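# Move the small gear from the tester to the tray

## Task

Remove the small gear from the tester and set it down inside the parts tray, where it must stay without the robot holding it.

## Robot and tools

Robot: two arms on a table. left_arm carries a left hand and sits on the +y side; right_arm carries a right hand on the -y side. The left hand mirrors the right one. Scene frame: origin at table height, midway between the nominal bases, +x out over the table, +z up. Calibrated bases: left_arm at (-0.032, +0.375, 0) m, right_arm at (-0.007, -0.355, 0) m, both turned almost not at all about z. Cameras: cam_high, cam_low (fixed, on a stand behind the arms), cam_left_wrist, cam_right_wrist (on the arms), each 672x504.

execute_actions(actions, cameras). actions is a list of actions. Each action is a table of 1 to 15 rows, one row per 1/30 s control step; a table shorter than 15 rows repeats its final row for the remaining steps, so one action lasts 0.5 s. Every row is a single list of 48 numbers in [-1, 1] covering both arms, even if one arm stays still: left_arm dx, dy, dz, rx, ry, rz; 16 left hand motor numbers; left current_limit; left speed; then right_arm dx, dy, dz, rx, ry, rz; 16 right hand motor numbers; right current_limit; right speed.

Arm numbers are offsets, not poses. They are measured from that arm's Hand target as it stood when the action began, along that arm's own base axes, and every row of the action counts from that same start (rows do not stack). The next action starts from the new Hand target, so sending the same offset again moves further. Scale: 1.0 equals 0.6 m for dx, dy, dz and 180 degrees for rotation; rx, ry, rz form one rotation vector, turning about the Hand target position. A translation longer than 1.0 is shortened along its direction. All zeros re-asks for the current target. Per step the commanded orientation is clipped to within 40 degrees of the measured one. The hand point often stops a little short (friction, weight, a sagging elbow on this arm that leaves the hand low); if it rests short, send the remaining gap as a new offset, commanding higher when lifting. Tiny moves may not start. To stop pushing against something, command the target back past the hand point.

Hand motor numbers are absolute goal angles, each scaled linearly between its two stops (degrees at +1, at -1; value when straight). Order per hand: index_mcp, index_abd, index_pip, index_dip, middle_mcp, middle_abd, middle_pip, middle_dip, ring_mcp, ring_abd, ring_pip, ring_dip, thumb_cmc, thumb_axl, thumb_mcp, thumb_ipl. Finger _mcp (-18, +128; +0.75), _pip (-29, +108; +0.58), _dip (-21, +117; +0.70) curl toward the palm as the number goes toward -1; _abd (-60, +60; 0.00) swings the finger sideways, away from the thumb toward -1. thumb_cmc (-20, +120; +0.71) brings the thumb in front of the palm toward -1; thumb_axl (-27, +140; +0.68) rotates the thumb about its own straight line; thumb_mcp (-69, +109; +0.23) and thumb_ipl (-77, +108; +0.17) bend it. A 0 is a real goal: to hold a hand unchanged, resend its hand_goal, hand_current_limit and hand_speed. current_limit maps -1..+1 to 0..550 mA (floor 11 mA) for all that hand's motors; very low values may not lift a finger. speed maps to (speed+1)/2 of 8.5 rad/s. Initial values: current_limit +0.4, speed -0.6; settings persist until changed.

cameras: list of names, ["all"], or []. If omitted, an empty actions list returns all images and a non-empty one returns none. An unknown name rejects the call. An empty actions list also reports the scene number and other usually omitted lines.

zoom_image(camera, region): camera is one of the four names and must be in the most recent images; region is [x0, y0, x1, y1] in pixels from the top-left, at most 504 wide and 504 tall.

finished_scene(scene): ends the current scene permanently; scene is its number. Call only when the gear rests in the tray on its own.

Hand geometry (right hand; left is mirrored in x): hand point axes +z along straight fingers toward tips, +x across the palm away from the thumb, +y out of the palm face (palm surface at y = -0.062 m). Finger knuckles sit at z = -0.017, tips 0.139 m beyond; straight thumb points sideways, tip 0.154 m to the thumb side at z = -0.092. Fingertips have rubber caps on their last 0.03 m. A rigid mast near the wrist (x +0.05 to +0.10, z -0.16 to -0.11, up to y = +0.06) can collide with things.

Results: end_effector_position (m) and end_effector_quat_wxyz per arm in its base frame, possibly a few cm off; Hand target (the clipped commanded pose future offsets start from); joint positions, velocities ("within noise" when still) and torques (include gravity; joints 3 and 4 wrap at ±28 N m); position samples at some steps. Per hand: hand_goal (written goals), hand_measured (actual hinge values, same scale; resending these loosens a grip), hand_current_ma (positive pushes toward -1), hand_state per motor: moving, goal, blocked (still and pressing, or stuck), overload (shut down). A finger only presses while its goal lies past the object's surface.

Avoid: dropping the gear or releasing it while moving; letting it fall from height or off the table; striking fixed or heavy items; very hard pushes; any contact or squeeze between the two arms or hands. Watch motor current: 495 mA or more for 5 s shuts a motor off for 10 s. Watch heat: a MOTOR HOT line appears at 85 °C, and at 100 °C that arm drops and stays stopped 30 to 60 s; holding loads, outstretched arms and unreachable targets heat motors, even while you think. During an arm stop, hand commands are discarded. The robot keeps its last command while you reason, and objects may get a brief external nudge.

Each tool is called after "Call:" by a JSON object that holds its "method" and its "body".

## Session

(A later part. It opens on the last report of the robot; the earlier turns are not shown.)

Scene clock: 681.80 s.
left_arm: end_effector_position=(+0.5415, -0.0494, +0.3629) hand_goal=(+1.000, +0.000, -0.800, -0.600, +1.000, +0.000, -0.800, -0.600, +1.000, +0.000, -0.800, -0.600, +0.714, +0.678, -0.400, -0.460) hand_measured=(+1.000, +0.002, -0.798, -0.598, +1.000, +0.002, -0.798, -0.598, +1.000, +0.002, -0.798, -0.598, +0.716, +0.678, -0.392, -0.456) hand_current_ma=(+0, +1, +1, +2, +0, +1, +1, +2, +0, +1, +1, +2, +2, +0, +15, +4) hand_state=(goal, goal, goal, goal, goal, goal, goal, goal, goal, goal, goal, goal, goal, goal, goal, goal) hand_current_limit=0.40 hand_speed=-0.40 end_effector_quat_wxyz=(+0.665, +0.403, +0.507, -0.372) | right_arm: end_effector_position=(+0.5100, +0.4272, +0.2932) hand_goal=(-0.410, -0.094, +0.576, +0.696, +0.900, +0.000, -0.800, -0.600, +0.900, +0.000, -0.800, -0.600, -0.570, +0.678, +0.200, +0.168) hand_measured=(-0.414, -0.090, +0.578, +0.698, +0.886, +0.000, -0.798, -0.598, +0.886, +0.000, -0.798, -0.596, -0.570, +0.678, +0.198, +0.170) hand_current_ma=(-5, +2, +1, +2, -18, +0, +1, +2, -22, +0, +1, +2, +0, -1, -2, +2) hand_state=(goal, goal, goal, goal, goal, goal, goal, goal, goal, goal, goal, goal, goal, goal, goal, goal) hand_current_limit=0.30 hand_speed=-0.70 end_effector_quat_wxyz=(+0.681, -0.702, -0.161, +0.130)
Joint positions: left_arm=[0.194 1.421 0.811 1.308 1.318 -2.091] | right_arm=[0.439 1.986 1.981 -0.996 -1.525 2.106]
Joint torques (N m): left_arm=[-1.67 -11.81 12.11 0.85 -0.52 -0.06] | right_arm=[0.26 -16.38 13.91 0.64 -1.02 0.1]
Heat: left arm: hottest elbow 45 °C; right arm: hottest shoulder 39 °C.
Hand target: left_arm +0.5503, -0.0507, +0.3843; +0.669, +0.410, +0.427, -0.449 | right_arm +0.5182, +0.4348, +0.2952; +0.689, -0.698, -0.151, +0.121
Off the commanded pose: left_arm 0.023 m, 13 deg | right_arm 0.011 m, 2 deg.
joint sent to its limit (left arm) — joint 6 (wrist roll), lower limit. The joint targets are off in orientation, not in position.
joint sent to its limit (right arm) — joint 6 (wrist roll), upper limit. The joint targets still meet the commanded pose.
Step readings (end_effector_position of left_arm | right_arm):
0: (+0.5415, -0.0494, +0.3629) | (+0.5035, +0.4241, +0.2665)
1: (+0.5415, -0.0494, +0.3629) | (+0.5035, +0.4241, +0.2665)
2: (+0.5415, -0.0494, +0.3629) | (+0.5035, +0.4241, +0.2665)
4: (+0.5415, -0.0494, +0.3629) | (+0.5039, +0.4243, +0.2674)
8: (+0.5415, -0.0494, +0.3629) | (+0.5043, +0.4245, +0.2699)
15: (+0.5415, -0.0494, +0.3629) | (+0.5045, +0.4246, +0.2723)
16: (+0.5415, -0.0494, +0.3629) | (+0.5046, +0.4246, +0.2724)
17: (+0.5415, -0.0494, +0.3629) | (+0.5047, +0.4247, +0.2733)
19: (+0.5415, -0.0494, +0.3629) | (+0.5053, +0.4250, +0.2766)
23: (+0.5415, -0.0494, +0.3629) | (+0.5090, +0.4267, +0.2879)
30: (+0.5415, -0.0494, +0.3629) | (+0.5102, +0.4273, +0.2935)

Call:
{"method": "execute_actions", "body": {"actions": [[[0,0,0,0,0,0,1,0,-0.8,-0.6,1,0,-0.8,-0.6,1,0,-0.8,-0.6,0.714,0.678,-0.40,-0.46,0.4,-0.4,-0.005,0,-0.06,0,0,0,-0.411,-0.095,0.576,0.696,0.9,0,-0.8,-0.6,0.9,0,-0.8,-0.6,-0.571,0.677,0.2,0.168,0.3,-0.7]],[[0,0,0,0,0,0,1,0,-0.8,-0.6,1,0,-0.8,-0.6,1,0,-0.8,-0.6,0.714,0.678,-0.40,-0.46,0.4,-0.4,-0.012,-0.005,0,0,0,0,-0.411,-0.095,0.576,0.696,0.9,0,-0.8,-0.6,0.9,0,-0.8,-0.6,-0.571,0.677,0.2,0.168,0.3,-0.7]]]}}

Scene clock: 694.17 s.
left_arm: end_effector_position=(+0.5415, -0.0494, +0.3629) hand_goal=(+1.000, +0.000, -0.800, -0.600, +1.000, +0.000, -0.800, -0.600, +1.000, +0.000, -0.800, -0.600, +0.714, +0.678, -0.400, -0.460) hand_measured=(+1.000, +0.002, -0.798, -0.598, +1.000, +0.002, -0.798, -0.598, +1.000, +0.002, -0.798, -0.598, +0.716, +0.678, -0.392, -0.456) hand_current_ma=(+0, +1, +1, +2, +0, +1, +1, +2, +0, +1, +1, +2, +2, +0, +15, +4) hand_state=(goal, goal, goal, goal, goal, goal, goal, goal, goal, goal, goal, goal, goal, goal, goal, goal) hand_current_limit=0.40 hand_speed=-0.40 end_effector_quat_wxyz=(+0.665, +0.403, +0.507, -0.372) | right_arm: end_effector_position=(+0.5113, +0.4278, +0.2674) hand_goal=(-0.410, -0.094, +0.576, +0.696, +0.900, +0.000, -0.800, -0.600, +0.900, +0.000, -0.800, -0.600, -0.570, +0.678, +0.200, +0.168) hand_measured=(-0.414, -0.090, +0.578, +0.698, +0.886, +0.000, -0.798, -0.598, +0.886, +0.000, -0.798, -0.596, -0.570, +0.678, +0.198, +0.170) hand_current_ma=(-5, +2, +1, +2, -18, +0, +1, +2, -22, +0, +1, +2, +0, -1, -2, +2) hand_state=(goal, goal, goal, goal, goal, goal, goal, goal, goal, goal, goal, goal, goal, goal, goal, goal) hand_current_limit=0.30 hand_speed=-0.70 end_effector_quat_wxyz=(+0.682, -0.701, -0.165, +0.126)
Joint positions: left_arm=[0.194 1.421 0.811 1.308 1.318 -2.091] | right_arm=[0.439 1.988 1.916 -0.916 -1.525 2.106]
Joint torques (N m): left_arm=[-1.44 -11.63 12.08 0.87 -0.49 -0.06] | right_arm=[0.67 -18.14 8.35 1.51 -0.97 0.08]
Heat: left arm: hottest elbow 45 °C; right arm: hottest shoulder 38 °C.
Hand target: left_arm +0.5503, -0.0507, +0.3843; +0.669, +0.410, +0.427, -0.449 | right_arm +0.5080, +0.4318, +0.2591; +0.689, -0.698, -0.151, +0.121
Off the commanded pose: left_arm 0.023 m, 13 deg | right_arm 0.010 m, 2 deg.
joint sent to its limit (left arm) — joint 6 (wrist roll), lower limit. The joint targets are off in orientation, not in position.
joint sent to its limit (right arm) — joint 6 (wrist roll), upper limit. The joint targets still meet the commanded pose.
Step readings (end_effector_position of left_arm | right_arm):
0: (+0.5415, -0.0494, +0.3629) | (+0.5100, +0.4272, +0.2932)
1: (+0.5415, -0.0494, +0.3629) | (+0.5100, +0.4272, +0.2932)
2: (+0.5415, -0.0494, +0.3629) | (+0.5101, +0.4272, +0.2933)
4: (+0.5415, -0.0494, +0.3629) | (+0.5116, +0.4279, +0.2934)
8: (+0.5415, -0.0494, +0.3629) | (+0.5141, +0.4291, +0.2881)
15: (+0.5415, -0.0494, +0.3629) | (+0.5144, +0.4292, +0.2807)
16: (+0.5415, -0.0494, +0.3629) | (+0.5145, +0.4293, +0.2805)
17: (+0.5415, -0.0494, +0.3629) | (+0.5146, +0.4293, +0.2798)
19: (+0.5415, -0.0494, +0.3629) | (+0.5141, +0.4291, +0.2768)
23: (+0.5415, -0.0494, +0.3629) | (+0.5113, +0.4278, +0.2687)
30: (+0.5415, -0.0494, +0.3629) | (+0.5112, +0.4277, +0.2674)

Call:
{"method": "execute_actions", "body": {"actions": [[[0,0,0,0,0,0,1,0,-0.8,-0.6,1,0,-0.8,-0.6,1,0,-0.8,-0.6,0.714,0.678,-0.40,-0.46,0.4,-0.4,0.013,0.006,0.03,0,0,0,-0.411,-0.095,0.576,0.696,0.9,0,-0.8,-0.6,0.9,0,-0.8,-0.6,-0.571,0.677,0.2,0.168,0.3,-0.7]]]}}

Scene clock: 697.57 s.
left_arm: end_effector_position=(+0.5415, -0.0494, +0.3629) hand_goal=(+1.000, +0.000, -0.800, -0.600, +1.000, +0.000, -0.800, -0.600, +1.000, +0.000, -0.800, -0.600, +0.714, +0.678, -0.400, -0.460) hand_measured=(+1.000, +0.002, -0.798, -0.598, +1.000, +0.002, -0.798, -0.598, +1.000, +0.002, -0.798, -0.598, +0.716, +0.678, -0.392, -0.456) hand_current_ma=(+0, +1, +1, +2, +0, +1, +1, +2, +0, +1, +1, +2, +2, +0, +15, +4) hand_state=(goal, goal, goal, goal, goal, goal, goal, goal, goal, goal, goal, goal, goal, goal, goal, goal) hand_current_limit=0.40 hand_speed=-0.40 end_effector_quat_wxyz=(+0.665, +0.403, +0.507, -0.372) | right_arm: end_effector_position=(+0.5089, +0.4266, +0.2710) hand_goal=(-0.410, -0.094, +0.576, +0.696, +0.900, +0.000, -0.800, -0.600, +0.900, +0.000, -0.800, -0.600, -0.570, +0.678, +0.200, +0.168) hand_measured=(-0.414, -0.090, +0.578, +0.698, +0.886, +0.000, -0.798, -0.598, +0.886, +0.000, -0.798, -0.596, -0.570, +0.678, +0.198, +0.170) hand_current_ma=(-5, +2, +1, +2, -18, +0, +1, +2, -22, +0, +1, +2, +0, -1, -2, +2) hand_state=(goal, goal, goal, goal, goal, goal, goal, goal, goal, goal, goal, goal, goal, goal, goal, goal) hand_current_limit=0.30 hand_speed=-0.70 end_effector_quat_wxyz=(+0.681, -0.703, -0.158, +0.133)
Joint positions: left_arm=[0.194 1.421 0.811 1.308 1.318 -2.091] | right_arm=[0.439 1.988 1.926 -0.946 -1.525 2.106]
Joint torques (N m): left_arm=[-1.49 -11.69 12.07 0.91 -0.5 -0.08] | right_arm=[0.56 -16.38 13.94 0.4 -0.98 0.1]
Heat: left arm: hottest elbow 45 °C; right arm: hottest shoulder 39 °C.
Hand target: left_arm +0.5503, -0.0507, +0.3843; +0.669, +0.410, +0.427, -0.449 | right_arm +0.5158, +0.4354, +0.2770; +0.689, -0.698, -0.151, +0.121
Off the commanded pose: left_arm 0.023 m, 13 deg | right_arm 0.013 m, 2 deg.
joint sent to its limit (left arm) — joint 6 (wrist roll), lower limit. The joint targets are off in orientation, not in position.
joint sent to its limit (right arm) — joint 6 (wrist roll), upper limit. The joint targets still meet the commanded pose.
Step readings (end_effector_position of left_arm | right_arm):
0: (+0.5415, -0.0494, +0.3629) | (+0.5113, +0.4278, +0.2674)
1: (+0.5415, -0.0494, +0.3629) | (+0.5113, +0.4278, +0.2674)
2: (+0.5415, -0.0494, +0.3629) | (+0.5113, +0.4278, +0.2674)
4: (+0.5415, -0.0494, +0.3629) | (+0.5106, +0.4274, +0.2672)
8: (+0.5415, -0.0494, +0.3629) | (+0.5083, +0.4264, +0.2670)
15: (+0.5415, -0.0494, +0.3629) | (+0.5088, +0.4266, +0.2705)

Call:
{"method": "execute_actions", "body": {"actions": [[[0,0,0,0,0,0,1,0,-0.8,-0.6,1,0,-0.8,-0.6,1,0,-0.8,-0.6,0.714,0.678,-0.40,-0.46,0.4,-0.4,0.006,0.003,-0.001,0,0,0,-0.411,-0.095,0.576,0.696,0.9,0,-0.8,-0.6,0.9,0,-0.8,-0.6,-0.571,0.677,0.2,0.168,0.3,-0.7]],[[0,0,0,0,0,0,1,0,-0.8,-0.6,1,0,-0.8,-0.6,1,0,-0.8,-0.6,0.714,0.678,-0.40,-0.46,0.4,-0.4,0.0,0.0,0,0,0,0,-0.5,-0.095,0.576,0.696,0.9,0,-0.8,-0.6,0.9,0,-0.8,-0.6,-0.571,0.677,0.06,0.168,0.2,-0.7]]], "cameras": ["cam_low","cam_left_wrist"]}}

Call:
{"method": "zoom_image", "body": {"camera": "cam_left_wrist", "region": [140, 20, 300, 180]}}

Call:
{"method": "zoom_image", "body": {"camera": "cam_low", "region": [130, 170, 230, 290]}}

Scene clock: 702.43 s.
left_arm: end_effector_position=(+0.5415, -0.0494, +0.3629) hand_goal=(+1.000, +0.000, -0.800, -0.600, +1.000, +0.000, -0.800, -0.600, +1.000, +0.000, -0.800, -0.600, +0.714, +0.678, -0.400, -0.460) hand_measured=(+1.000, +0.002, -0.798, -0.598, +1.000, +0.002, -0.798, -0.598, +1.000, +0.002, -0.798, -0.598, +0.716, +0.678, -0.392, -0.456) hand_current_ma=(+0, +1, +1, +2, +0, +1, +1, +2, +0, +1, +1, +2, +2, +0, +15, +4) hand_state=(goal, goal, goal, goal, goal, goal, goal, goal, goal, goal, goal, goal, goal, goal, goal, goal) hand_current_limit=0.40 hand_speed=-0.40 end_effector_quat_wxyz=(+0.665, +0.403, +0.507, -0.372) | right_arm: end_effector_position=(+0.5117, +0.4280, +0.2745) hand_goal=(-0.500, -0.094, +0.576, +0.696, +0.900, +0.000, -0.800, -0.600, +0.900, +0.000, -0.800, -0.600, -0.570, +0.678, +0.060, +0.168) hand_measured=(-0.498, -0.090, +0.578, +0.698, +0.886, +0.000, -0.798, -0.598, +0.886, +0.000, -0.798, -0.596, -0.570, +0.678, +0.064, +0.170) hand_current_ma=(+1, +2, +1, +2, -18, +0, +1, +2, -22, +0, +1, +2, +0, -1, +4, +2) hand_state=(goal, goal, goal, goal, goal, goal, goal, goal, goal, goal, goal, goal, goal, goal, goal, goal) hand_current_limit=0.20 hand_speed=-0.70 end_effector_quat_wxyz=(+0.681, -0.702, -0.160, +0.131)
Joint positions: left_arm=[0.194 1.421 0.811 1.308 1.318 -2.091] | right_arm=[0.439 1.994 1.945 -0.952 -1.525 2.106]
Joint torques (N m): left_arm=[-1.44 -11.46 12.14 0.81 -0.51 -0.05] | right_arm=[0.73 -16.62 14 0.62 -0.97 0.09]
Heat: left arm: hottest elbow 45 °C; right arm: hottest shoulder 39 °C.
Hand target: left_arm +0.5503, -0.0507, +0.3843; +0.669, +0.410, +0.427, -0.449 | right_arm +0.5194, +0.4371, +0.2767; +0.689, -0.698, -0.151, +0.121
Off the commanded pose: left_arm 0.023 m, 13 deg | right_arm 0.012 m, 2 deg.
joint sent to its limit (left arm) — joint 6 (wrist roll), lower limit. The joint targets are off in orientation, not in position.
joint sent to its limit (right arm) — joint 6 (wrist roll), upper limit. The joint targets still meet the commanded pose.
Step readings (end_effector_position of left_arm | right_arm):
0: (+0.5415, -0.0494, +0.3629) | (+0.5088, +0.4266, +0.2710)
1: (+0.5415, -0.0494, +0.3629) | (+0.5088, +0.4266, +0.2710)
2: (+0.5415, -0.0494, +0.3629) | (+0.5089, +0.4266, +0.2713)
4: (+0.5415, -0.0494, +0.3629) | (+0.5095, +0.4269, +0.2722)
8: (+0.5415, -0.0494, +0.3629) | (+0.5111, +0.4277, +0.2746)
15: (+0.5415, -0.0494, +0.3629) | (+0.5115, +0.4279, +0.2759)
16: (+0.5415, -0.0494, +0.3629) | (+0.5115, +0.4279, +0.2756)
17: (+0.5415, -0.0494, +0.3629) | (+0.5115, +0.4279, +0.2756)
19: (+0.5415, -0.0494, +0.3629) | (+0.5116, +0.4279, +0.2752)
23: (+0.5415, -0.0494, +0.3629) | (+0.5117, +0.4280, +0.2745)
30: (+0.5415, -0.0494, +0.3629) | (+0.5117, +0.4280, +0.2745)
Images, in order (width x height): cam_low 672x504, cam_left_wrist 672x504.

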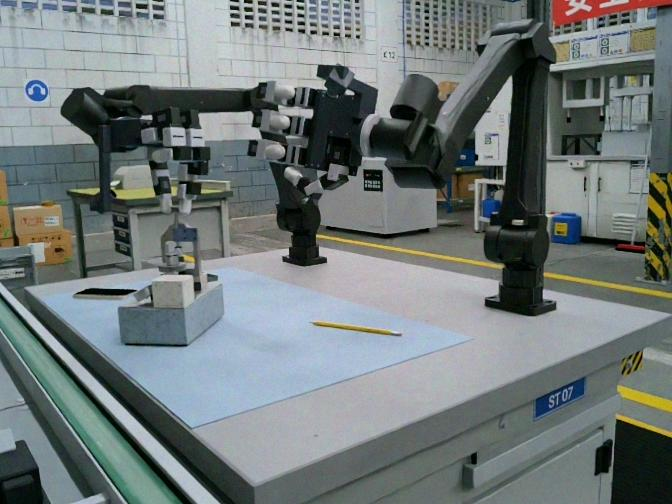

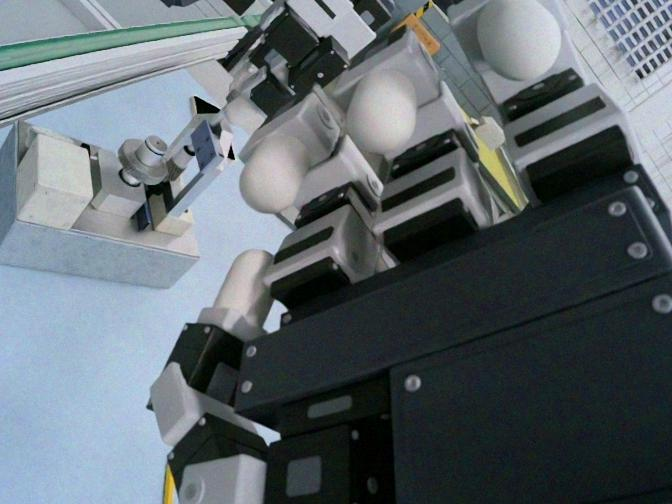

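Scaled by 3.150 from the camera's 672x504 image, which has a finer 960x720 frame.

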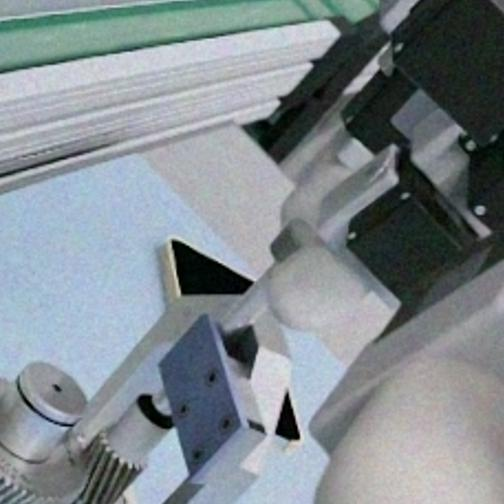

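Scaled by 4.200 from the camera's 672x504 image, which has a finer 960x720 frame.

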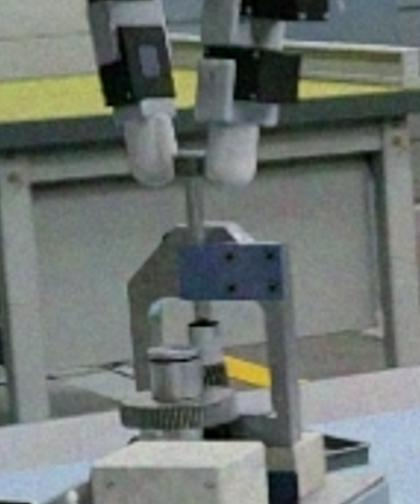

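Call:
{"method": "execute_actions", "body": {"actions": [[[0,0,0,0,0,0,1,0,-0.8,-0.6,1,0,-0.8,-0.6,1,0,-0.8,-0.6,0.714,0.678,-0.40,-0.46,0.4,-0.4,0,0,0,0,0,0,-0.62,-0.095,0.576,0.696,0.9,0,-0.8,-0.6,0.9,0,-0.8,-0.6,-0.571,0.677,-0.06,0.168,0.2,-0.7]],[[0,0,0,0,0,0,1,0,-0.8,-0.6,1,0,-0.8,-0.6,1,0,-0.8,-0.6,0.714,0.678,-0.40,-0.46,0.4,-0.4,0.001,0,0.012,0,0,0,-0.62,-0.095,0.576,0.696,0.9,0,-0.8,-0.6,0.9,0,-0.8,-0.6,-0.571,0.677,-0.08,0.168,0.4,-0.7]]], "cameras": ["cam_low","cam_left_wrist"]}}

Call:
{"method": "zoom_image", "body": {"camera": "cam_left_wrist", "region": [140, 20, 300, 180]}}

Call:
{"method": "zoom_image", "body": {"camera": "cam_low", "region": [130, 170, 230, 290]}}

Scene clock: 710.00 s.
left_arm: end_effector_position=(+0.5415, -0.0494, +0.3629) hand_goal=(+1.000, +0.000, -0.800, -0.600, +1.000, +0.000, -0.800, -0.600, +1.000, +0.000, -0.800, -0.600, +0.714, +0.678, -0.400, -0.460) hand_measured=(+1.000, +0.002, -0.798, -0.598, +1.000, +0.002, -0.798, -0.598, +1.000, +0.002, -0.798, -0.598, +0.716, +0.678, -0.392, -0.456) hand_current_ma=(+0, +1, +1, +2, +0, +1, +1, +2, +0, +1, +1, +2, +2, +0, +15, +4) hand_state=(goal, goal, goal, goal, goal, goal, goal, goal, goal, goal, goal, goal, goal, goal, goal, goal) hand_current_limit=0.40 hand_speed=-0.40 end_effector_quat_wxyz=(+0.665, +0.403, +0.507, -0.372) | right_arm: end_effector_position=(+0.5115, +0.4285, +0.2746) hand_goal=(-0.620, -0.094, +0.576, +0.696, +0.900, +0.000, -0.800, -0.600, +0.900, +0.000, -0.800, -0.600, -0.570, +0.678, -0.080, +0.168) hand_measured=(-0.532, -0.092, +0.600, +0.706, +0.886, +0.000, -0.798, -0.598, +0.886, +0.000, -0.798, -0.596, -0.570, +0.678, -0.006, +0.184) hand_current_ma=(+277, +2, +40, +13, -18, +0, +1, +2, -22, +0, +1, +2, +0, -1, +287, +36) hand_state=(blocked, goal, blocked, goal, goal, goal, goal, goal, goal, goal, goal, goal, goal, goal, blocked, goal) hand_current_limit=0.40 hand_speed=-0.70 end_effector_quat_wxyz=(+0.680, -0.703, -0.156, +0.136)
Joint positions: left_arm=[0.194 1.421 0.811 1.308 1.318 -2.091] | right_arm=[0.439 2.001 1.957 -0.972 -1.526 2.106]
Joint torques (N m): left_arm=[-1.67 -11.58 12.12 0.79 -0.52 -0.07] | right_arm=[0.73 -17.14 14.57 0.62 -0.99 0.1]
Heat: left arm: hottest elbow 45 °C; right arm: hottest shoulder 38 °C.
Hand target: left_arm +0.5503, -0.0507, +0.3843; +0.669, +0.410, +0.427, -0.449 | right_arm +0.5199, +0.4372, +0.2838; +0.689, -0.698, -0.151, +0.121
Off the commanded pose: left_arm 0.023 m, 13 deg | right_arm 0.015 m, 2 deg.
joint sent to its limit (left arm) — joint 6 (wrist roll), lower limit. The joint targets are off in orientation, not in position.
joint sent to its limit (right arm) — joint 6 (wrist roll), upper limit. The joint targets still meet the commanded pose.
Step readings (end_effector_position of left_arm | right_arm):
0: (+0.5415, -0.0494, +0.3629) | (+0.5117, +0.4280, +0.2745)
1: (+0.5415, -0.0494, +0.3629) | (+0.5117, +0.4280, +0.2745)
2: (+0.5415, -0.0494, +0.3629) | (+0.5117, +0.4280, +0.2745)
4: (+0.5415, -0.0494, +0.3629) | (+0.5114, +0.4284, +0.2743)
8: (+0.5415, -0.0494, +0.3629) | (+0.5114, +0.4284, +0.2743)
15: (+0.5415, -0.0494, +0.3629) | (+0.5114, +0.4284, +0.2743)
16: (+0.5415, -0.0494, +0.3629) | (+0.5113, +0.4284, +0.2743)
17: (+0.5415, -0.0494, +0.3629) | (+0.5112, +0.4283, +0.2747)
19: (+0.5415, -0.0494, +0.3629) | (+0.5111, +0.4283, +0.2746)
23: (+0.5415, -0.0494, +0.3629) | (+0.5114, +0.4284, +0.2747)
30: (+0.5415, -0.0494, +0.3629) | (+0.5116, +0.4285, +0.2746)
Images, in order (width x height): cam_low 672x504, cam_left_wrist 672x504.

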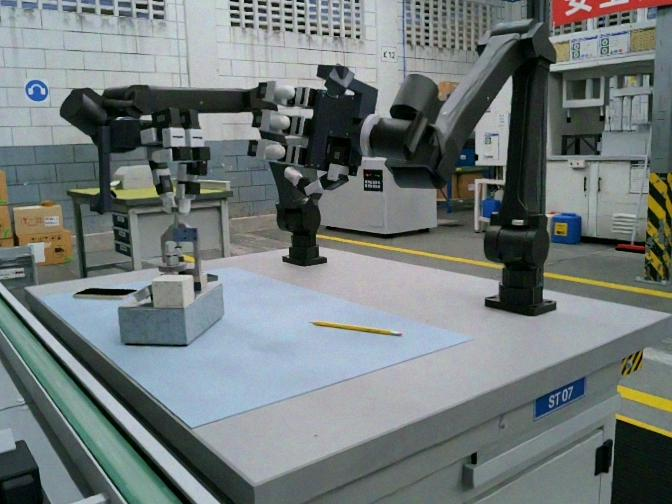

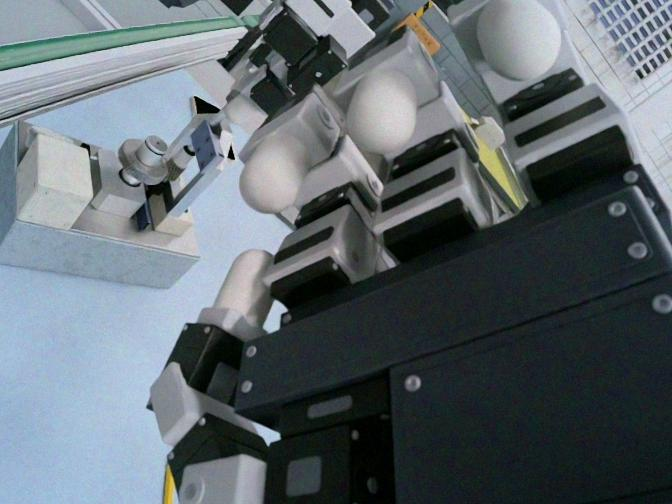

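Scaled by 3.150 from the camera's 672x504 image, which has a finer 960x720 frame.

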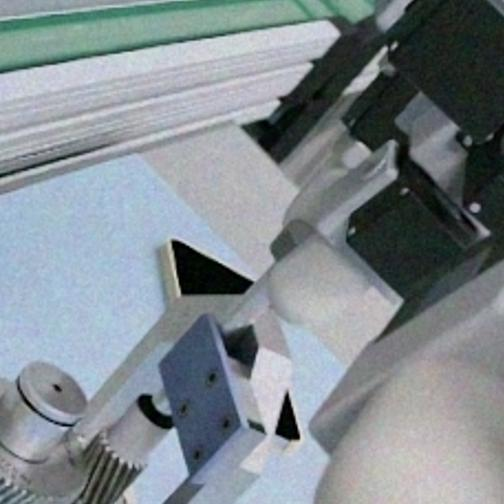

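Scaled by 4.200 from the camera's 672x504 image, which has a finer 960x720 frame.

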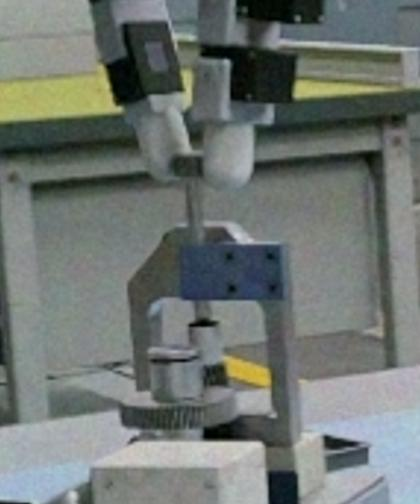

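Call:
{"method": "execute_actions", "body": {"actions": [[[0,0,0,0,0,0,1,0,-0.8,-0.6,1,0,-0.8,-0.6,1,0,-0.8,-0.6,0.714,0.678,-0.40,-0.46,0.4,-0.4,0.005,0.002,0.025,0,0,0,-0.62,-0.095,0.576,0.696,0.9,0,-0.8,-0.6,0.9,0,-0.8,-0.6,-0.571,0.677,-0.08,0.168,0.4,-0.7]]], "cameras": ["cam_low","cam_left_wrist"]}}

Call:
{"method": "zoom_image", "body": {"camera": "cam_left_wrist", "region": [140, 20, 300, 180]}}

Call:
{"method": "zoom_image", "body": {"camera": "cam_low", "region": [130, 170, 230, 290]}}

Scene clock: 713.80 s.
left_arm: end_effector_position=(+0.5415, -0.0494, +0.3629) hand_goal=(+1.000, +0.000, -0.800, -0.600, +1.000, +0.000, -0.800, -0.600, +1.000, +0.000, -0.800, -0.600, +0.714, +0.678, -0.400, -0.460) hand_measured=(+1.000, +0.002, -0.798, -0.598, +1.000, +0.002, -0.798, -0.598, +1.000, +0.002, -0.798, -0.598, +0.716, +0.678, -0.392, -0.456) hand_current_ma=(+0, +1, +1, +2, +0, +1, +1, +2, +0, +1, +1, +2, +2, +0, +15, +4) hand_state=(goal, goal, goal, goal, goal, goal, goal, goal, goal, goal, goal, goal, goal, goal, goal, goal) hand_current_limit=0.40 hand_speed=-0.40 end_effector_quat_wxyz=(+0.665, +0.403, +0.507, -0.372) | right_arm: end_effector_position=(+0.5137, +0.4293, +0.2752) hand_goal=(-0.620, -0.094, +0.576, +0.696, +0.900, +0.000, -0.800, -0.600, +0.900, +0.000, -0.800, -0.600, -0.570, +0.678, -0.080, +0.168) hand_measured=(-0.532, -0.086, +0.602, +0.710, +0.886, +0.000, -0.798, -0.598, +0.886, +0.000, -0.798, -0.596, -0.566, +0.678, -0.008, +0.184) hand_current_ma=(+277, +7, +44, +18, -18, +0, +1, +2, -22, +0, +1, +2, +4, +0, +276, +36) hand_state=(blocked, goal, blocked, goal, goal, goal, goal, goal, goal, goal, goal, goal, goal, goal, blocked, goal) hand_current_limit=0.40 hand_speed=-0.70 end_effector_quat_wxyz=(+0.677, -0.707, -0.145, +0.146)
Joint positions: left_arm=[0.194 1.421 0.811 1.308 1.318 -2.091] | right_arm=[0.439 2.022 1.995 -1.018 -1.523 2.106]
Joint torques (N m): left_arm=[-1.73 -11.75 12.11 0.83 -0.51 -0.07] | right_arm=[0.5 -18.2 15.58 0.65 -1.15 0.11]
Heat: left arm: hottest elbow 45 °C; right arm: hottest shoulder 38 °C.
Hand target: left_arm +0.5503, -0.0507, +0.3843; +0.669, +0.410, +0.427, -0.449 | right_arm +0.5229, +0.4384, +0.2989; +0.689, -0.698, -0.151, +0.121
Off the commanded pose: left_arm 0.023 m, 13 deg | right_arm 0.027 m, 3 deg.
joint sent to its limit (left arm) — joint 6 (wrist roll), lower limit. The joint targets are off in orientation, not in position.
joint sent to its limit (right arm) — joint 6 (wrist roll), upper limit. The joint targets still meet the commanded pose.
Step readings (end_effector_position of left_arm | right_arm):
0: (+0.5415, -0.0494, +0.3629) | (+0.5115, +0.4285, +0.2746)
1: (+0.5415, -0.0494, +0.3629) | (+0.5115, +0.4284, +0.2748)
2: (+0.5415, -0.0494, +0.3629) | (+0.5117, +0.4284, +0.2749)
4: (+0.5415, -0.0494, +0.3629) | (+0.5124, +0.4287, +0.2753)
8: (+0.5415, -0.0494, +0.3629) | (+0.5137, +0.4293, +0.2749)
15: (+0.5415, -0.0494, +0.3629) | (+0.5138, +0.4293, +0.2752)
Images, in order (width x height): cam_low 672x504, cam_left_wrist 672x504.

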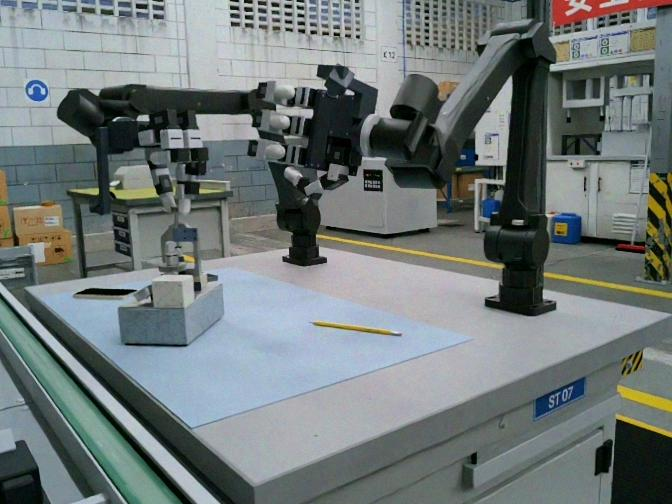

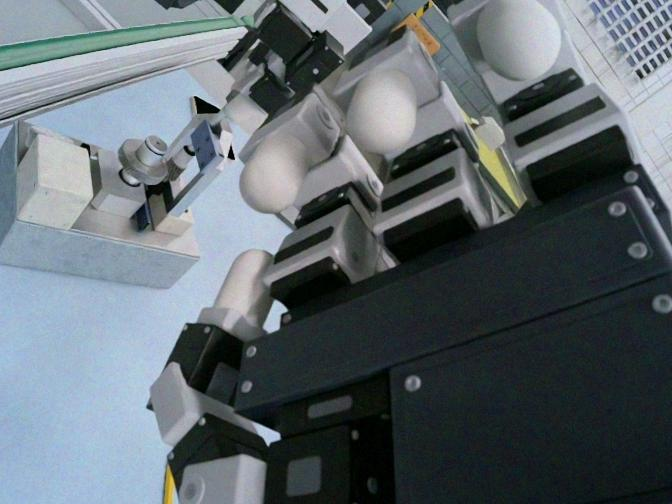

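Scaled by 3.150 from the camera's 672x504 image, which has a finer 960x720 frame.

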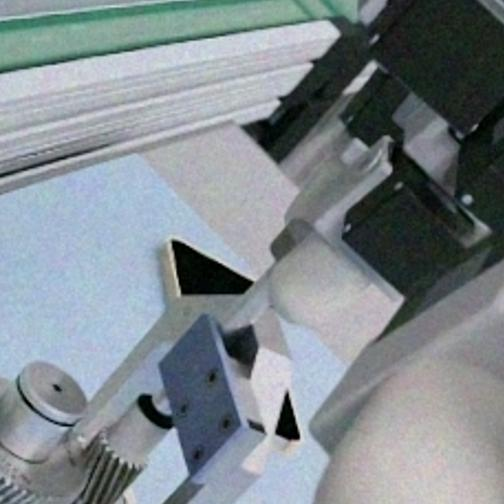

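Scaled by 4.200 from the camera's 672x504 image, which has a finer 960x720 frame.

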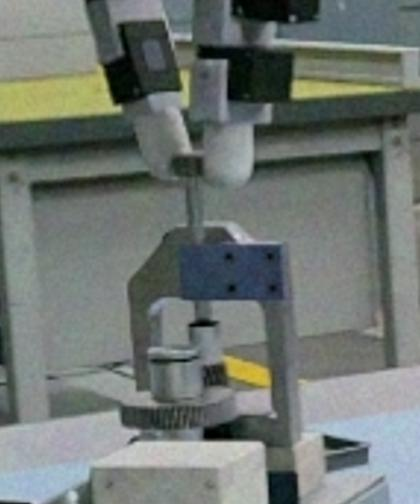

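Call:
{"method": "execute_actions", "body": {"actions": [[[0,0,0,0,0,0,1,0,-0.8,-0.6,1,0,-0.8,-0.6,1,0,-0.8,-0.6,0.714,0.678,-0.40,-0.46,0.4,-0.4,0.0,0.0,0.02,0,0,0,-0.66,-0.095,0.576,0.696,0.9,0,-0.8,-0.6,0.9,0,-0.8,-0.6,-0.571,0.677,-0.12,0.168,0.5,-0.7]]], "cameras": ["cam_low","cam_left_wrist"]}}

Call:
{"method": "zoom_image", "body": {"camera": "cam_left_wrist", "region": [140, 20, 300, 180]}}

Call:
{"method": "zoom_image", "body": {"camera": "cam_low", "region": [130, 170, 230, 290]}}

Scene clock: 717.40 s.
left_arm: end_effector_position=(+0.5415, -0.0494, +0.3629) hand_goal=(+1.000, +0.000, -0.800, -0.600, +1.000, +0.000, -0.800, -0.600, +1.000, +0.000, -0.800, -0.600, +0.714, +0.678, -0.400, -0.460) hand_measured=(+1.000, +0.002, -0.798, -0.598, +1.000, +0.002, -0.798, -0.598, +1.000, +0.002, -0.798, -0.598, +0.716, +0.678, -0.392, -0.456) hand_current_ma=(+0, +1, +1, +2, +0, +1, +1, +2, +0, +1, +1, +2, +2, +0, +15, +4) hand_state=(goal, goal, goal, goal, goal, goal, goal, goal, goal, goal, goal, goal, goal, goal, goal, goal) hand_current_limit=0.40 hand_speed=-0.40 end_effector_quat_wxyz=(+0.665, +0.403, +0.507, -0.372) | right_arm: end_effector_position=(+0.5171, +0.4318, +0.2936) hand_goal=(-0.660, -0.094, +0.576, +0.696, +0.900, +0.000, -0.800, -0.600, +0.900, +0.000, -0.800, -0.600, -0.570, +0.678, -0.120, +0.168) hand_measured=(-0.560, -0.088, +0.614, +0.716, +0.886, +0.000, -0.798, -0.598, +0.886, +0.000, -0.798, -0.596, -0.568, +0.678, -0.092, +0.178) hand_current_ma=(+330, +4, +75, +32, -18, +0, +1, +2, -22, +0, +1, +2, +1, +0, +73, +19) hand_state=(blocked, goal, blocked, blocked, goal, goal, goal, goal, goal, goal, goal, goal, goal, goal, blocked, goal) hand_current_limit=0.50 hand_speed=-0.70 end_effector_quat_wxyz=(+0.679, -0.704, -0.152, +0.142)
Joint positions: left_arm=[0.194 1.421 0.811 1.308 1.318 -2.091] | right_arm=[0.44 2.029 2.05 -1.05 -1.528 2.108]
Joint torques (N m): left_arm=[-1.79 -11.69 12.18 0.87 -0.5 -0.07] | right_arm=[0.32 -19.84 13.45 0.73 -0.96 0.08]
Heat: left arm: hottest elbow 45 °C; right arm: hottest shoulder 38 °C.
Hand target: left_arm +0.5503, -0.0507, +0.3843; +0.669, +0.410, +0.427, -0.449 | right_arm +0.5231, +0.4383, +0.3108; +0.689, -0.698, -0.151, +0.121
Off the commanded pose: left_arm 0.023 m, 13 deg | right_arm 0.019 m, 3 deg.
joint sent to its limit (left arm) — joint 6 (wrist roll), lower limit. The joint targets are off in orientation, not in position.
joint sent to its limit (right arm) — joint 6 (wrist roll), upper limit. The joint targets still meet the commanded pose.
Step readings (end_effector_position of left_arm | right_arm):
0: (+0.5415, -0.0494, +0.3629) | (+0.5137, +0.4293, +0.2752)
1: (+0.5415, -0.0494, +0.3629) | (+0.5137, +0.4293, +0.2752)
2: (+0.5415, -0.0494, +0.3629) | (+0.5136, +0.4292, +0.2754)
4: (+0.5415, -0.0494, +0.3629) | (+0.5139, +0.4292, +0.2759)
8: (+0.5415, -0.0494, +0.3629) | (+0.5141, +0.4292, +0.2771)
15: (+0.5415, -0.0494, +0.3629) | (+0.5146, +0.4295, +0.2810)
Images, in order (width x height): cam_low 672x504, cam_left_wrist 672x504.

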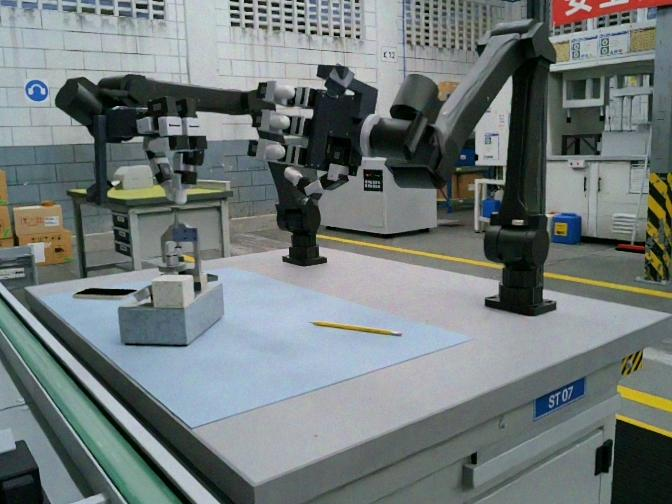

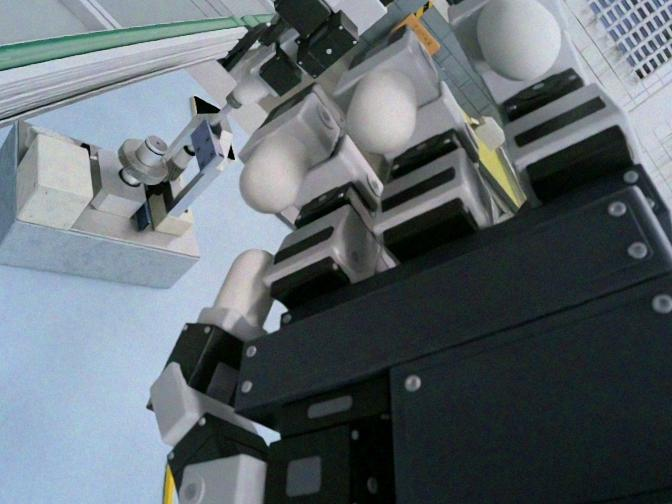

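Scaled by 3.150 from the camera's 672x504 image, which has a finer 960x720 frame.

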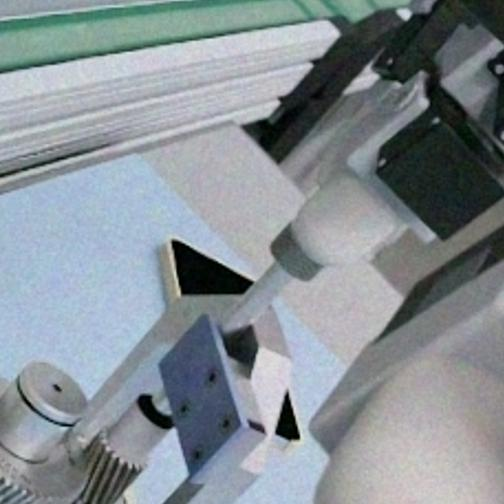

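Scaled by 4.200 from the camera's 672x504 image, which has a finer 960x720 frame.

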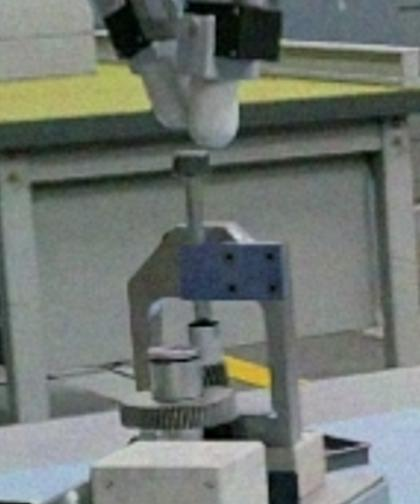

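Call:
{"method": "execute_actions", "body": {"actions": [[[0,0,0,0,0,0,1,0,-0.8,-0.6,1,0,-0.8,-0.6,1,0,-0.8,-0.6,0.714,0.678,-0.40,-0.46,0.4,-0.4,0,0,0,0,0,0,-0.411,-0.095,0.576,0.696,0.9,0,-0.8,-0.6,0.9,0,-0.8,-0.6,-0.571,0.677,0.2,0.168,0.3,-0.5]],[[0,0,0,0,0,0,1,0,-0.8,-0.6,1,0,-0.8,-0.6,1,0,-0.8,-0.6,0.714,0.678,-0.40,-0.46,0.4,-0.4,-0.01,-0.024,0.06,0,0,0,0.274,-0.167,0.139,-0.029,0.9,0,-0.8,-0.6,0.9,0,-0.8,-0.6,-0.571,0.677,0.449,-0.697,0.3,-0.3]]], "cameras": ["cam_low","cam_left_wrist"]}}

Scene clock: 763.47 s.
left_arm: end_effector_position=(+0.5415, -0.0494, +0.3629) hand_goal=(+1.000, +0.000, -0.800, -0.600, +1.000, +0.000, -0.800, -0.600, +1.000, +0.000, -0.800, -0.600, +0.714, +0.678, -0.400, -0.460) hand_measured=(+1.000, +0.002, -0.798, -0.598, +1.000, +0.002, -0.798, -0.598, +1.000, +0.002, -0.798, -0.598, +0.716, +0.678, -0.392, -0.456) hand_current_ma=(+0, +1, +1, +2, +0, +1, +1, +2, +0, +1, +1, +2, +2, +0, +15, +4) hand_state=(goal, goal, goal, goal, goal, goal, goal, goal, goal, goal, goal, goal, goal, goal, goal, goal) hand_current_limit=0.40 hand_speed=-0.40 end_effector_quat_wxyz=(+0.665, +0.403, +0.507, -0.372) | right_arm: end_effector_position=(+0.5066, +0.4272, +0.3324) hand_goal=(+0.274, -0.166, +0.140, -0.028, +0.900, +0.000, -0.800, -0.600, +0.900, +0.000, -0.800, -0.600, -0.570, +0.678, +0.450, -0.696) hand_measured=(+0.258, -0.162, +0.142, -0.024, +0.886, +0.000, -0.798, -0.598, +0.886, +0.000, -0.798, -0.596, -0.568, +0.678, +0.448, -0.692) hand_current_ma=(-25, +2, +1, +2, -18, +0, +1, +2, -22, +0, +1, +2, +1, +0, -2, +4) hand_state=(goal, goal, goal, goal, goal, goal, goal, goal, goal, goal, goal, goal, goal, goal, goal, goal) hand_current_limit=0.30 hand_speed=-0.30 end_effector_quat_wxyz=(+0.681, -0.702, -0.155, +0.140)
Joint positions: left_arm=[0.194 1.421 0.811 1.308 1.318 -2.091] | right_arm=[0.44 1.995 2.096 -1.121 -1.533 2.108]
Joint torques (N m): left_arm=[-1.49 -11.58 12.16 0.84 -0.51 -0.08] | right_arm=[-0.62 -17.9 13.57 0.5 -1.08 0.08]
Heat: left arm: hottest elbow 46 °C; right arm: hottest shoulder 38 °C.
Hand target: left_arm +0.5503, -0.0507, +0.3843; +0.669, +0.410, +0.427, -0.449 | right_arm +0.5170, +0.4240, +0.3468; +0.689, -0.698, -0.151, +0.121
Off the commanded pose: left_arm 0.023 m, 13 deg | right_arm 0.018 m, 2 deg.
joint sent to its limit (left arm) — joint 6 (wrist roll), lower limit. The joint targets are off in orientation, not in position.
joint sent to its limit (right arm) — joint 6 (wrist roll), upper limit. The joint targets still meet the commanded pose.
Step readings (end_effector_position of left_arm | right_arm):
0: (+0.5415, -0.0494, +0.3629) | (+0.5171, +0.4318, +0.2936)
1: (+0.5415, -0.0494, +0.3629) | (+0.5171, +0.4318, +0.2936)
2: (+0.5415, -0.0494, +0.3629) | (+0.5171, +0.4318, +0.2936)
4: (+0.5415, -0.0494, +0.3629) | (+0.5171, +0.4318, +0.2936)
8: (+0.5415, -0.0494, +0.3629) | (+0.5173, +0.4319, +0.2940)
15: (+0.5415, -0.0494, +0.3629) | (+0.5179, +0.4322, +0.2960)
16: (+0.5415, -0.0494, +0.3629) | (+0.5178, +0.4321, +0.2962)
17: (+0.5415, -0.0494, +0.3629) | (+0.5170, +0.4317, +0.2968)
19: (+0.5415, -0.0494, +0.3629) | (+0.5148, +0.4307, +0.2989)
23: (+0.5415, -0.0494, +0.3629) | (+0.5103, +0.4287, +0.3089)
30: (+0.5415, -0.0494, +0.3629) | (+0.5070, +0.4274, +0.3292)
Images, in order (width x height): cam_low 672x504, cam_left_wrist 672x504.

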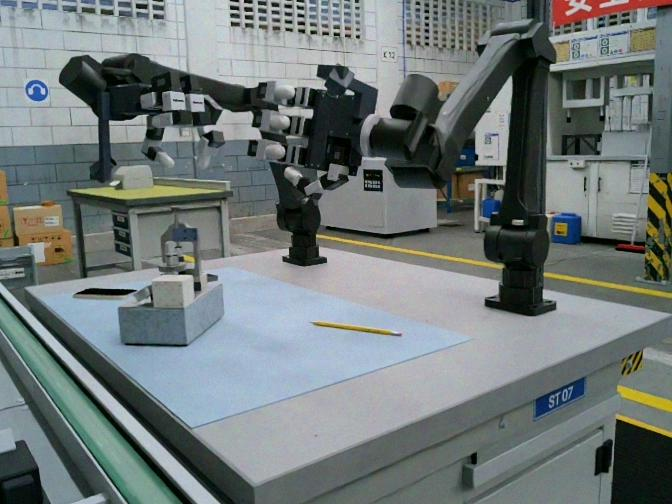

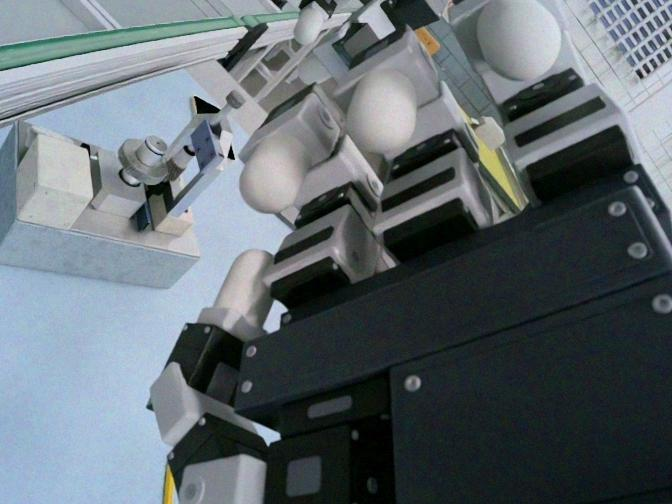

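Call:
{"method": "execute_actions", "body": {"actions": [[[0,0,0,0,0,0,1,0,-0.8,-0.6,1,0,-0.8,-0.6,1,0,-0.8,-0.6,0.714,0.678,-0.40,-0.46,0.4,-0.4,-0.005,-0.03,-0.1,0,0,0,0.274,-0.167,0.139,-0.029,0.9,0,-0.8,-0.6,0.9,0,-0.8,-0.6,-0.571,0.677,0.449,-0.697,0.3,-0.3]]], "cameras": ["cam_low","cam_left_wrist"]}}

Call:
{"method": "zoom_image", "body": {"camera": "cam_left_wrist", "region": [140, 0, 300, 160]}}

Call:
{"method": "zoom_image", "body": {"camera": "cam_low", "region": [130, 150, 230, 270]}}

Scene clock: 768.90 s.
left_arm: end_effector_position=(+0.5415, -0.0494, +0.3629) hand_goal=(+1.000, +0.000, -0.800, -0.600, +1.000, +0.000, -0.800, -0.600, +1.000, +0.000, -0.800, -0.600, +0.714, +0.678, -0.400, -0.460) hand_measured=(+1.000, +0.002, -0.798, -0.598, +1.000, +0.002, -0.798, -0.598, +1.000, +0.002, -0.798, -0.598, +0.716, +0.678, -0.392, -0.456) hand_current_ma=(+0, +1, +1, +2, +0, +1, +1, +2, +0, +1, +1, +2, +2, +0, +15, +4) hand_state=(goal, goal, goal, goal, goal, goal, goal, goal, goal, goal, goal, goal, goal, goal, goal, goal) hand_current_limit=0.40 hand_speed=-0.40 end_effector_quat_wxyz=(+0.665, +0.403, +0.507, -0.372) | right_arm: end_effector_position=(+0.5096, +0.4094, +0.2951) hand_goal=(+0.274, -0.166, +0.140, -0.028, +0.900, +0.000, -0.800, -0.600, +0.900, +0.000, -0.800, -0.600, -0.570, +0.678, +0.450, -0.696) hand_measured=(+0.258, -0.162, +0.142, -0.024, +0.886, +0.000, -0.798, -0.598, +0.886, +0.000, -0.798, -0.598, -0.568, +0.678, +0.448, -0.692) hand_current_ma=(-23, +2, +1, +2, -18, +0, +1, +2, -22, +0, +1, +2, +1, +0, -2, +3) hand_state=(goal, goal, goal, goal, goal, goal, goal, goal, goal, goal, goal, goal, goal, goal, goal, goal) hand_current_limit=0.30 hand_speed=-0.30 end_effector_quat_wxyz=(+0.687, -0.699, -0.155, +0.126)
Joint positions: left_arm=[0.194 1.421 0.811 1.308 1.318 -2.091] | right_arm=[0.412 1.973 1.97 -1.094 -1.543 2.008]
Joint torques (N m): left_arm=[-1.73 -11.46 12.1 0.81 -0.51 -0.06] | right_arm=[-0.26 -18.2 8.21 1.25 -1.17 -0.04]
Heat: left arm: hottest elbow 46 °C; right arm: hottest elbow 39 °C.
Hand target: left_arm +0.5503, -0.0507, +0.3843; +0.669, +0.410, +0.427, -0.449 | right_arm +0.5140, +0.4059, +0.2866; +0.689, -0.698, -0.151, +0.121
Off the commanded pose: left_arm 0.023 m, 13 deg | right_arm 0.010 m, 1 deg.
joint sent to its limit (left arm) — joint 6 (wrist roll), lower limit. The joint targets are off in orientation, not in position.
Step readings (end_effector_position of left_arm | right_arm):
0: (+0.5415, -0.0494, +0.3629) | (+0.5066, +0.4272, +0.3324)
1: (+0.5415, -0.0494, +0.3629) | (+0.5066, +0.4272, +0.3323)
2: (+0.5415, -0.0494, +0.3629) | (+0.5070, +0.4272, +0.3318)
4: (+0.5415, -0.0494, +0.3629) | (+0.5053, +0.4248, +0.3275)
8: (+0.5415, -0.0494, +0.3629) | (+0.5027, +0.4160, +0.3078)
15: (+0.5415, -0.0494, +0.3629) | (+0.5078, +0.4094, +0.2949)
Images, in order (width x height): cam_low 672x504, cam_left_wrist 672x504.

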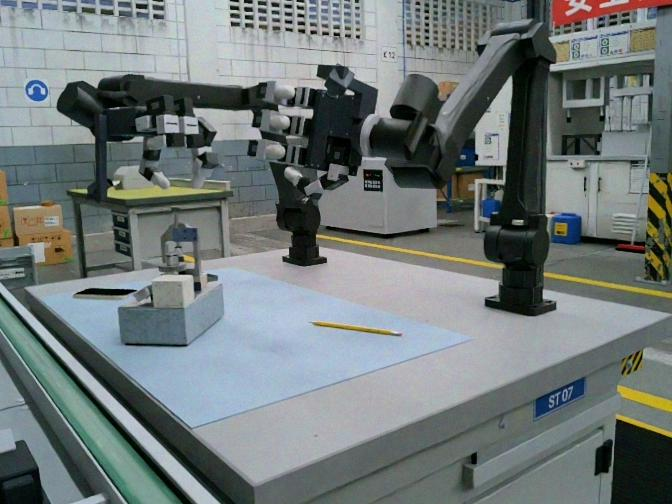

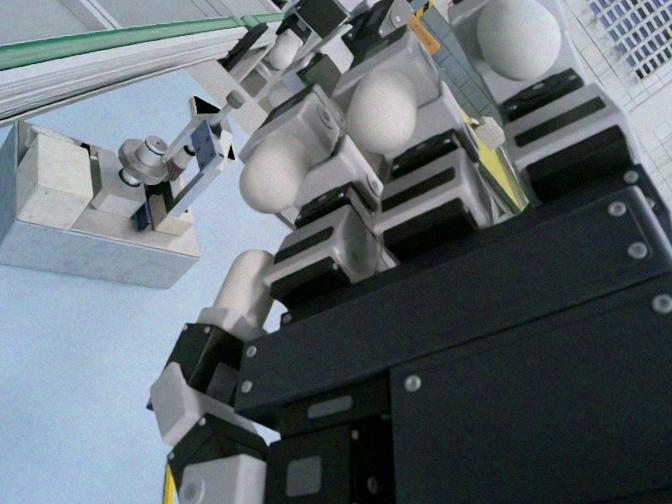

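Scaled by 3.150 from the camera's 672x504 image, which has a finer 960x720 frame.

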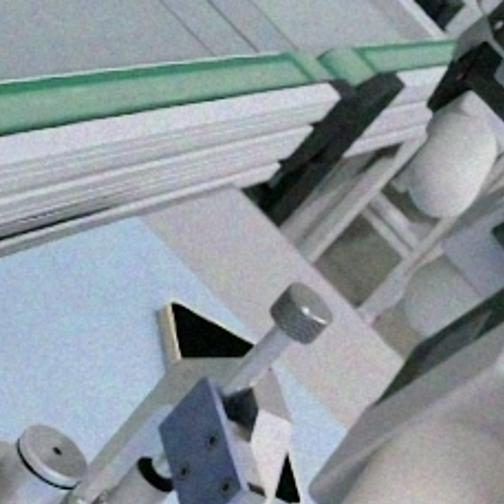

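Scaled by 4.200 from the camera's 672x504 image, which has a finer 960x720 frame.

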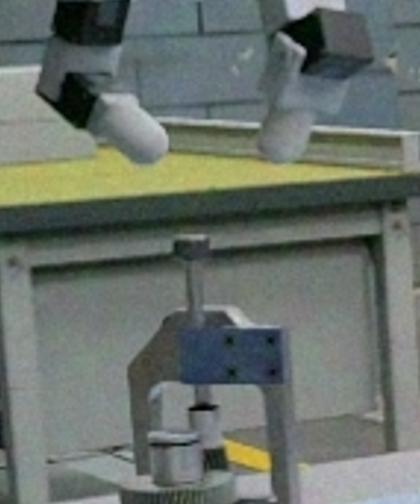

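Call:
{"method": "execute_actions", "body": {"actions": [[[0,0,0,0,0,0,1,0,-0.8,-0.6,1,0,-0.8,-0.6,1,0,-0.8,-0.6,0.714,0.678,-0.40,-0.46,0.4,-0.4,0.015,0.012,-0.02,0,0,0,0.274,-0.167,0.139,-0.029,0.9,0,-0.8,-0.6,0.9,0,-0.8,-0.6,-0.571,0.677,0.449,-0.697,0.3,-0.3]]]}}

Scene clock: 773.43 s.
left_arm: end_effector_position=(+0.5415, -0.0494, +0.3629) hand_goal=(+1.000, +0.000, -0.800, -0.600, +1.000, +0.000, -0.800, -0.600, +1.000, +0.000, -0.800, -0.600, +0.714, +0.678, -0.400, -0.460) hand_measured=(+1.000, +0.002, -0.798, -0.598, +1.000, +0.002, -0.798, -0.598, +1.000, +0.002, -0.798, -0.598, +0.716, +0.678, -0.392, -0.456) hand_current_ma=(+0, +1, +1, +2, +0, +1, +1, +2, +0, +1, +1, +2, +2, +0, +15, +4) hand_state=(goal, goal, goal, goal, goal, goal, goal, goal, goal, goal, goal, goal, goal, goal, goal, goal) hand_current_limit=0.40 hand_speed=-0.40 end_effector_quat_wxyz=(+0.665, +0.403, +0.507, -0.372) | right_arm: end_effector_position=(+0.5156, +0.4121, +0.2920) hand_goal=(+0.274, -0.166, +0.140, -0.028, +0.900, +0.000, -0.800, -0.600, +0.900, +0.000, -0.800, -0.600, -0.570, +0.678, +0.450, -0.696) hand_measured=(+0.258, -0.162, +0.142, -0.024, +0.886, +0.000, -0.798, -0.598, +0.886, +0.000, -0.798, -0.598, -0.568, +0.678, +0.448, -0.692) hand_current_ma=(-23, +2, +1, +2, -18, +0, +1, +2, -22, +0, +1, +2, +1, +0, -2, +3) hand_state=(goal, goal, goal, goal, goal, goal, goal, goal, goal, goal, goal, goal, goal, goal, goal, goal) hand_current_limit=0.30 hand_speed=-0.30 end_effector_quat_wxyz=(+0.689, -0.697, -0.163, +0.117)
Joint positions: left_arm=[0.194 1.421 0.811 1.308 1.318 -2.091] | right_arm=[0.412 1.98 1.97 -1.055 -1.543 2.015]
Joint torques (N m): left_arm=[-1.67 -11.63 12.14 0.83 -0.53 -0.06] | right_arm=[0.09 -16.32 9.54 1.37 -1.07 0.1]
Heat: left arm: hottest elbow 46 °C; right arm: hottest shoulder 38 °C.
Hand target: left_arm +0.5503, -0.0507, +0.3843; +0.669, +0.410, +0.427, -0.449 | right_arm +0.5230, +0.4131, +0.2747; +0.689, -0.698, -0.151, +0.121
Off the commanded pose: left_arm 0.023 m, 13 deg | right_arm 0.019 m, 2 deg.
joint sent to its limit (left arm) — joint 6 (wrist roll), lower limit. The joint targets are off in orientation, not in position.
Step readings (end_effector_position of left_arm | right_arm):
0: (+0.5415, -0.0494, +0.3629) | (+0.5096, +0.4095, +0.2951)
1: (+0.5415, -0.0494, +0.3629) | (+0.5097, +0.4095, +0.2951)
2: (+0.5415, -0.0494, +0.3629) | (+0.5100, +0.4096, +0.2951)
4: (+0.5415, -0.0494, +0.3629) | (+0.5111, +0.4101, +0.2952)
8: (+0.5415, -0.0494, +0.3629) | (+0.5129, +0.4109, +0.2952)
15: (+0.5415, -0.0494, +0.3629) | (+0.5152, +0.4119, +0.2925)


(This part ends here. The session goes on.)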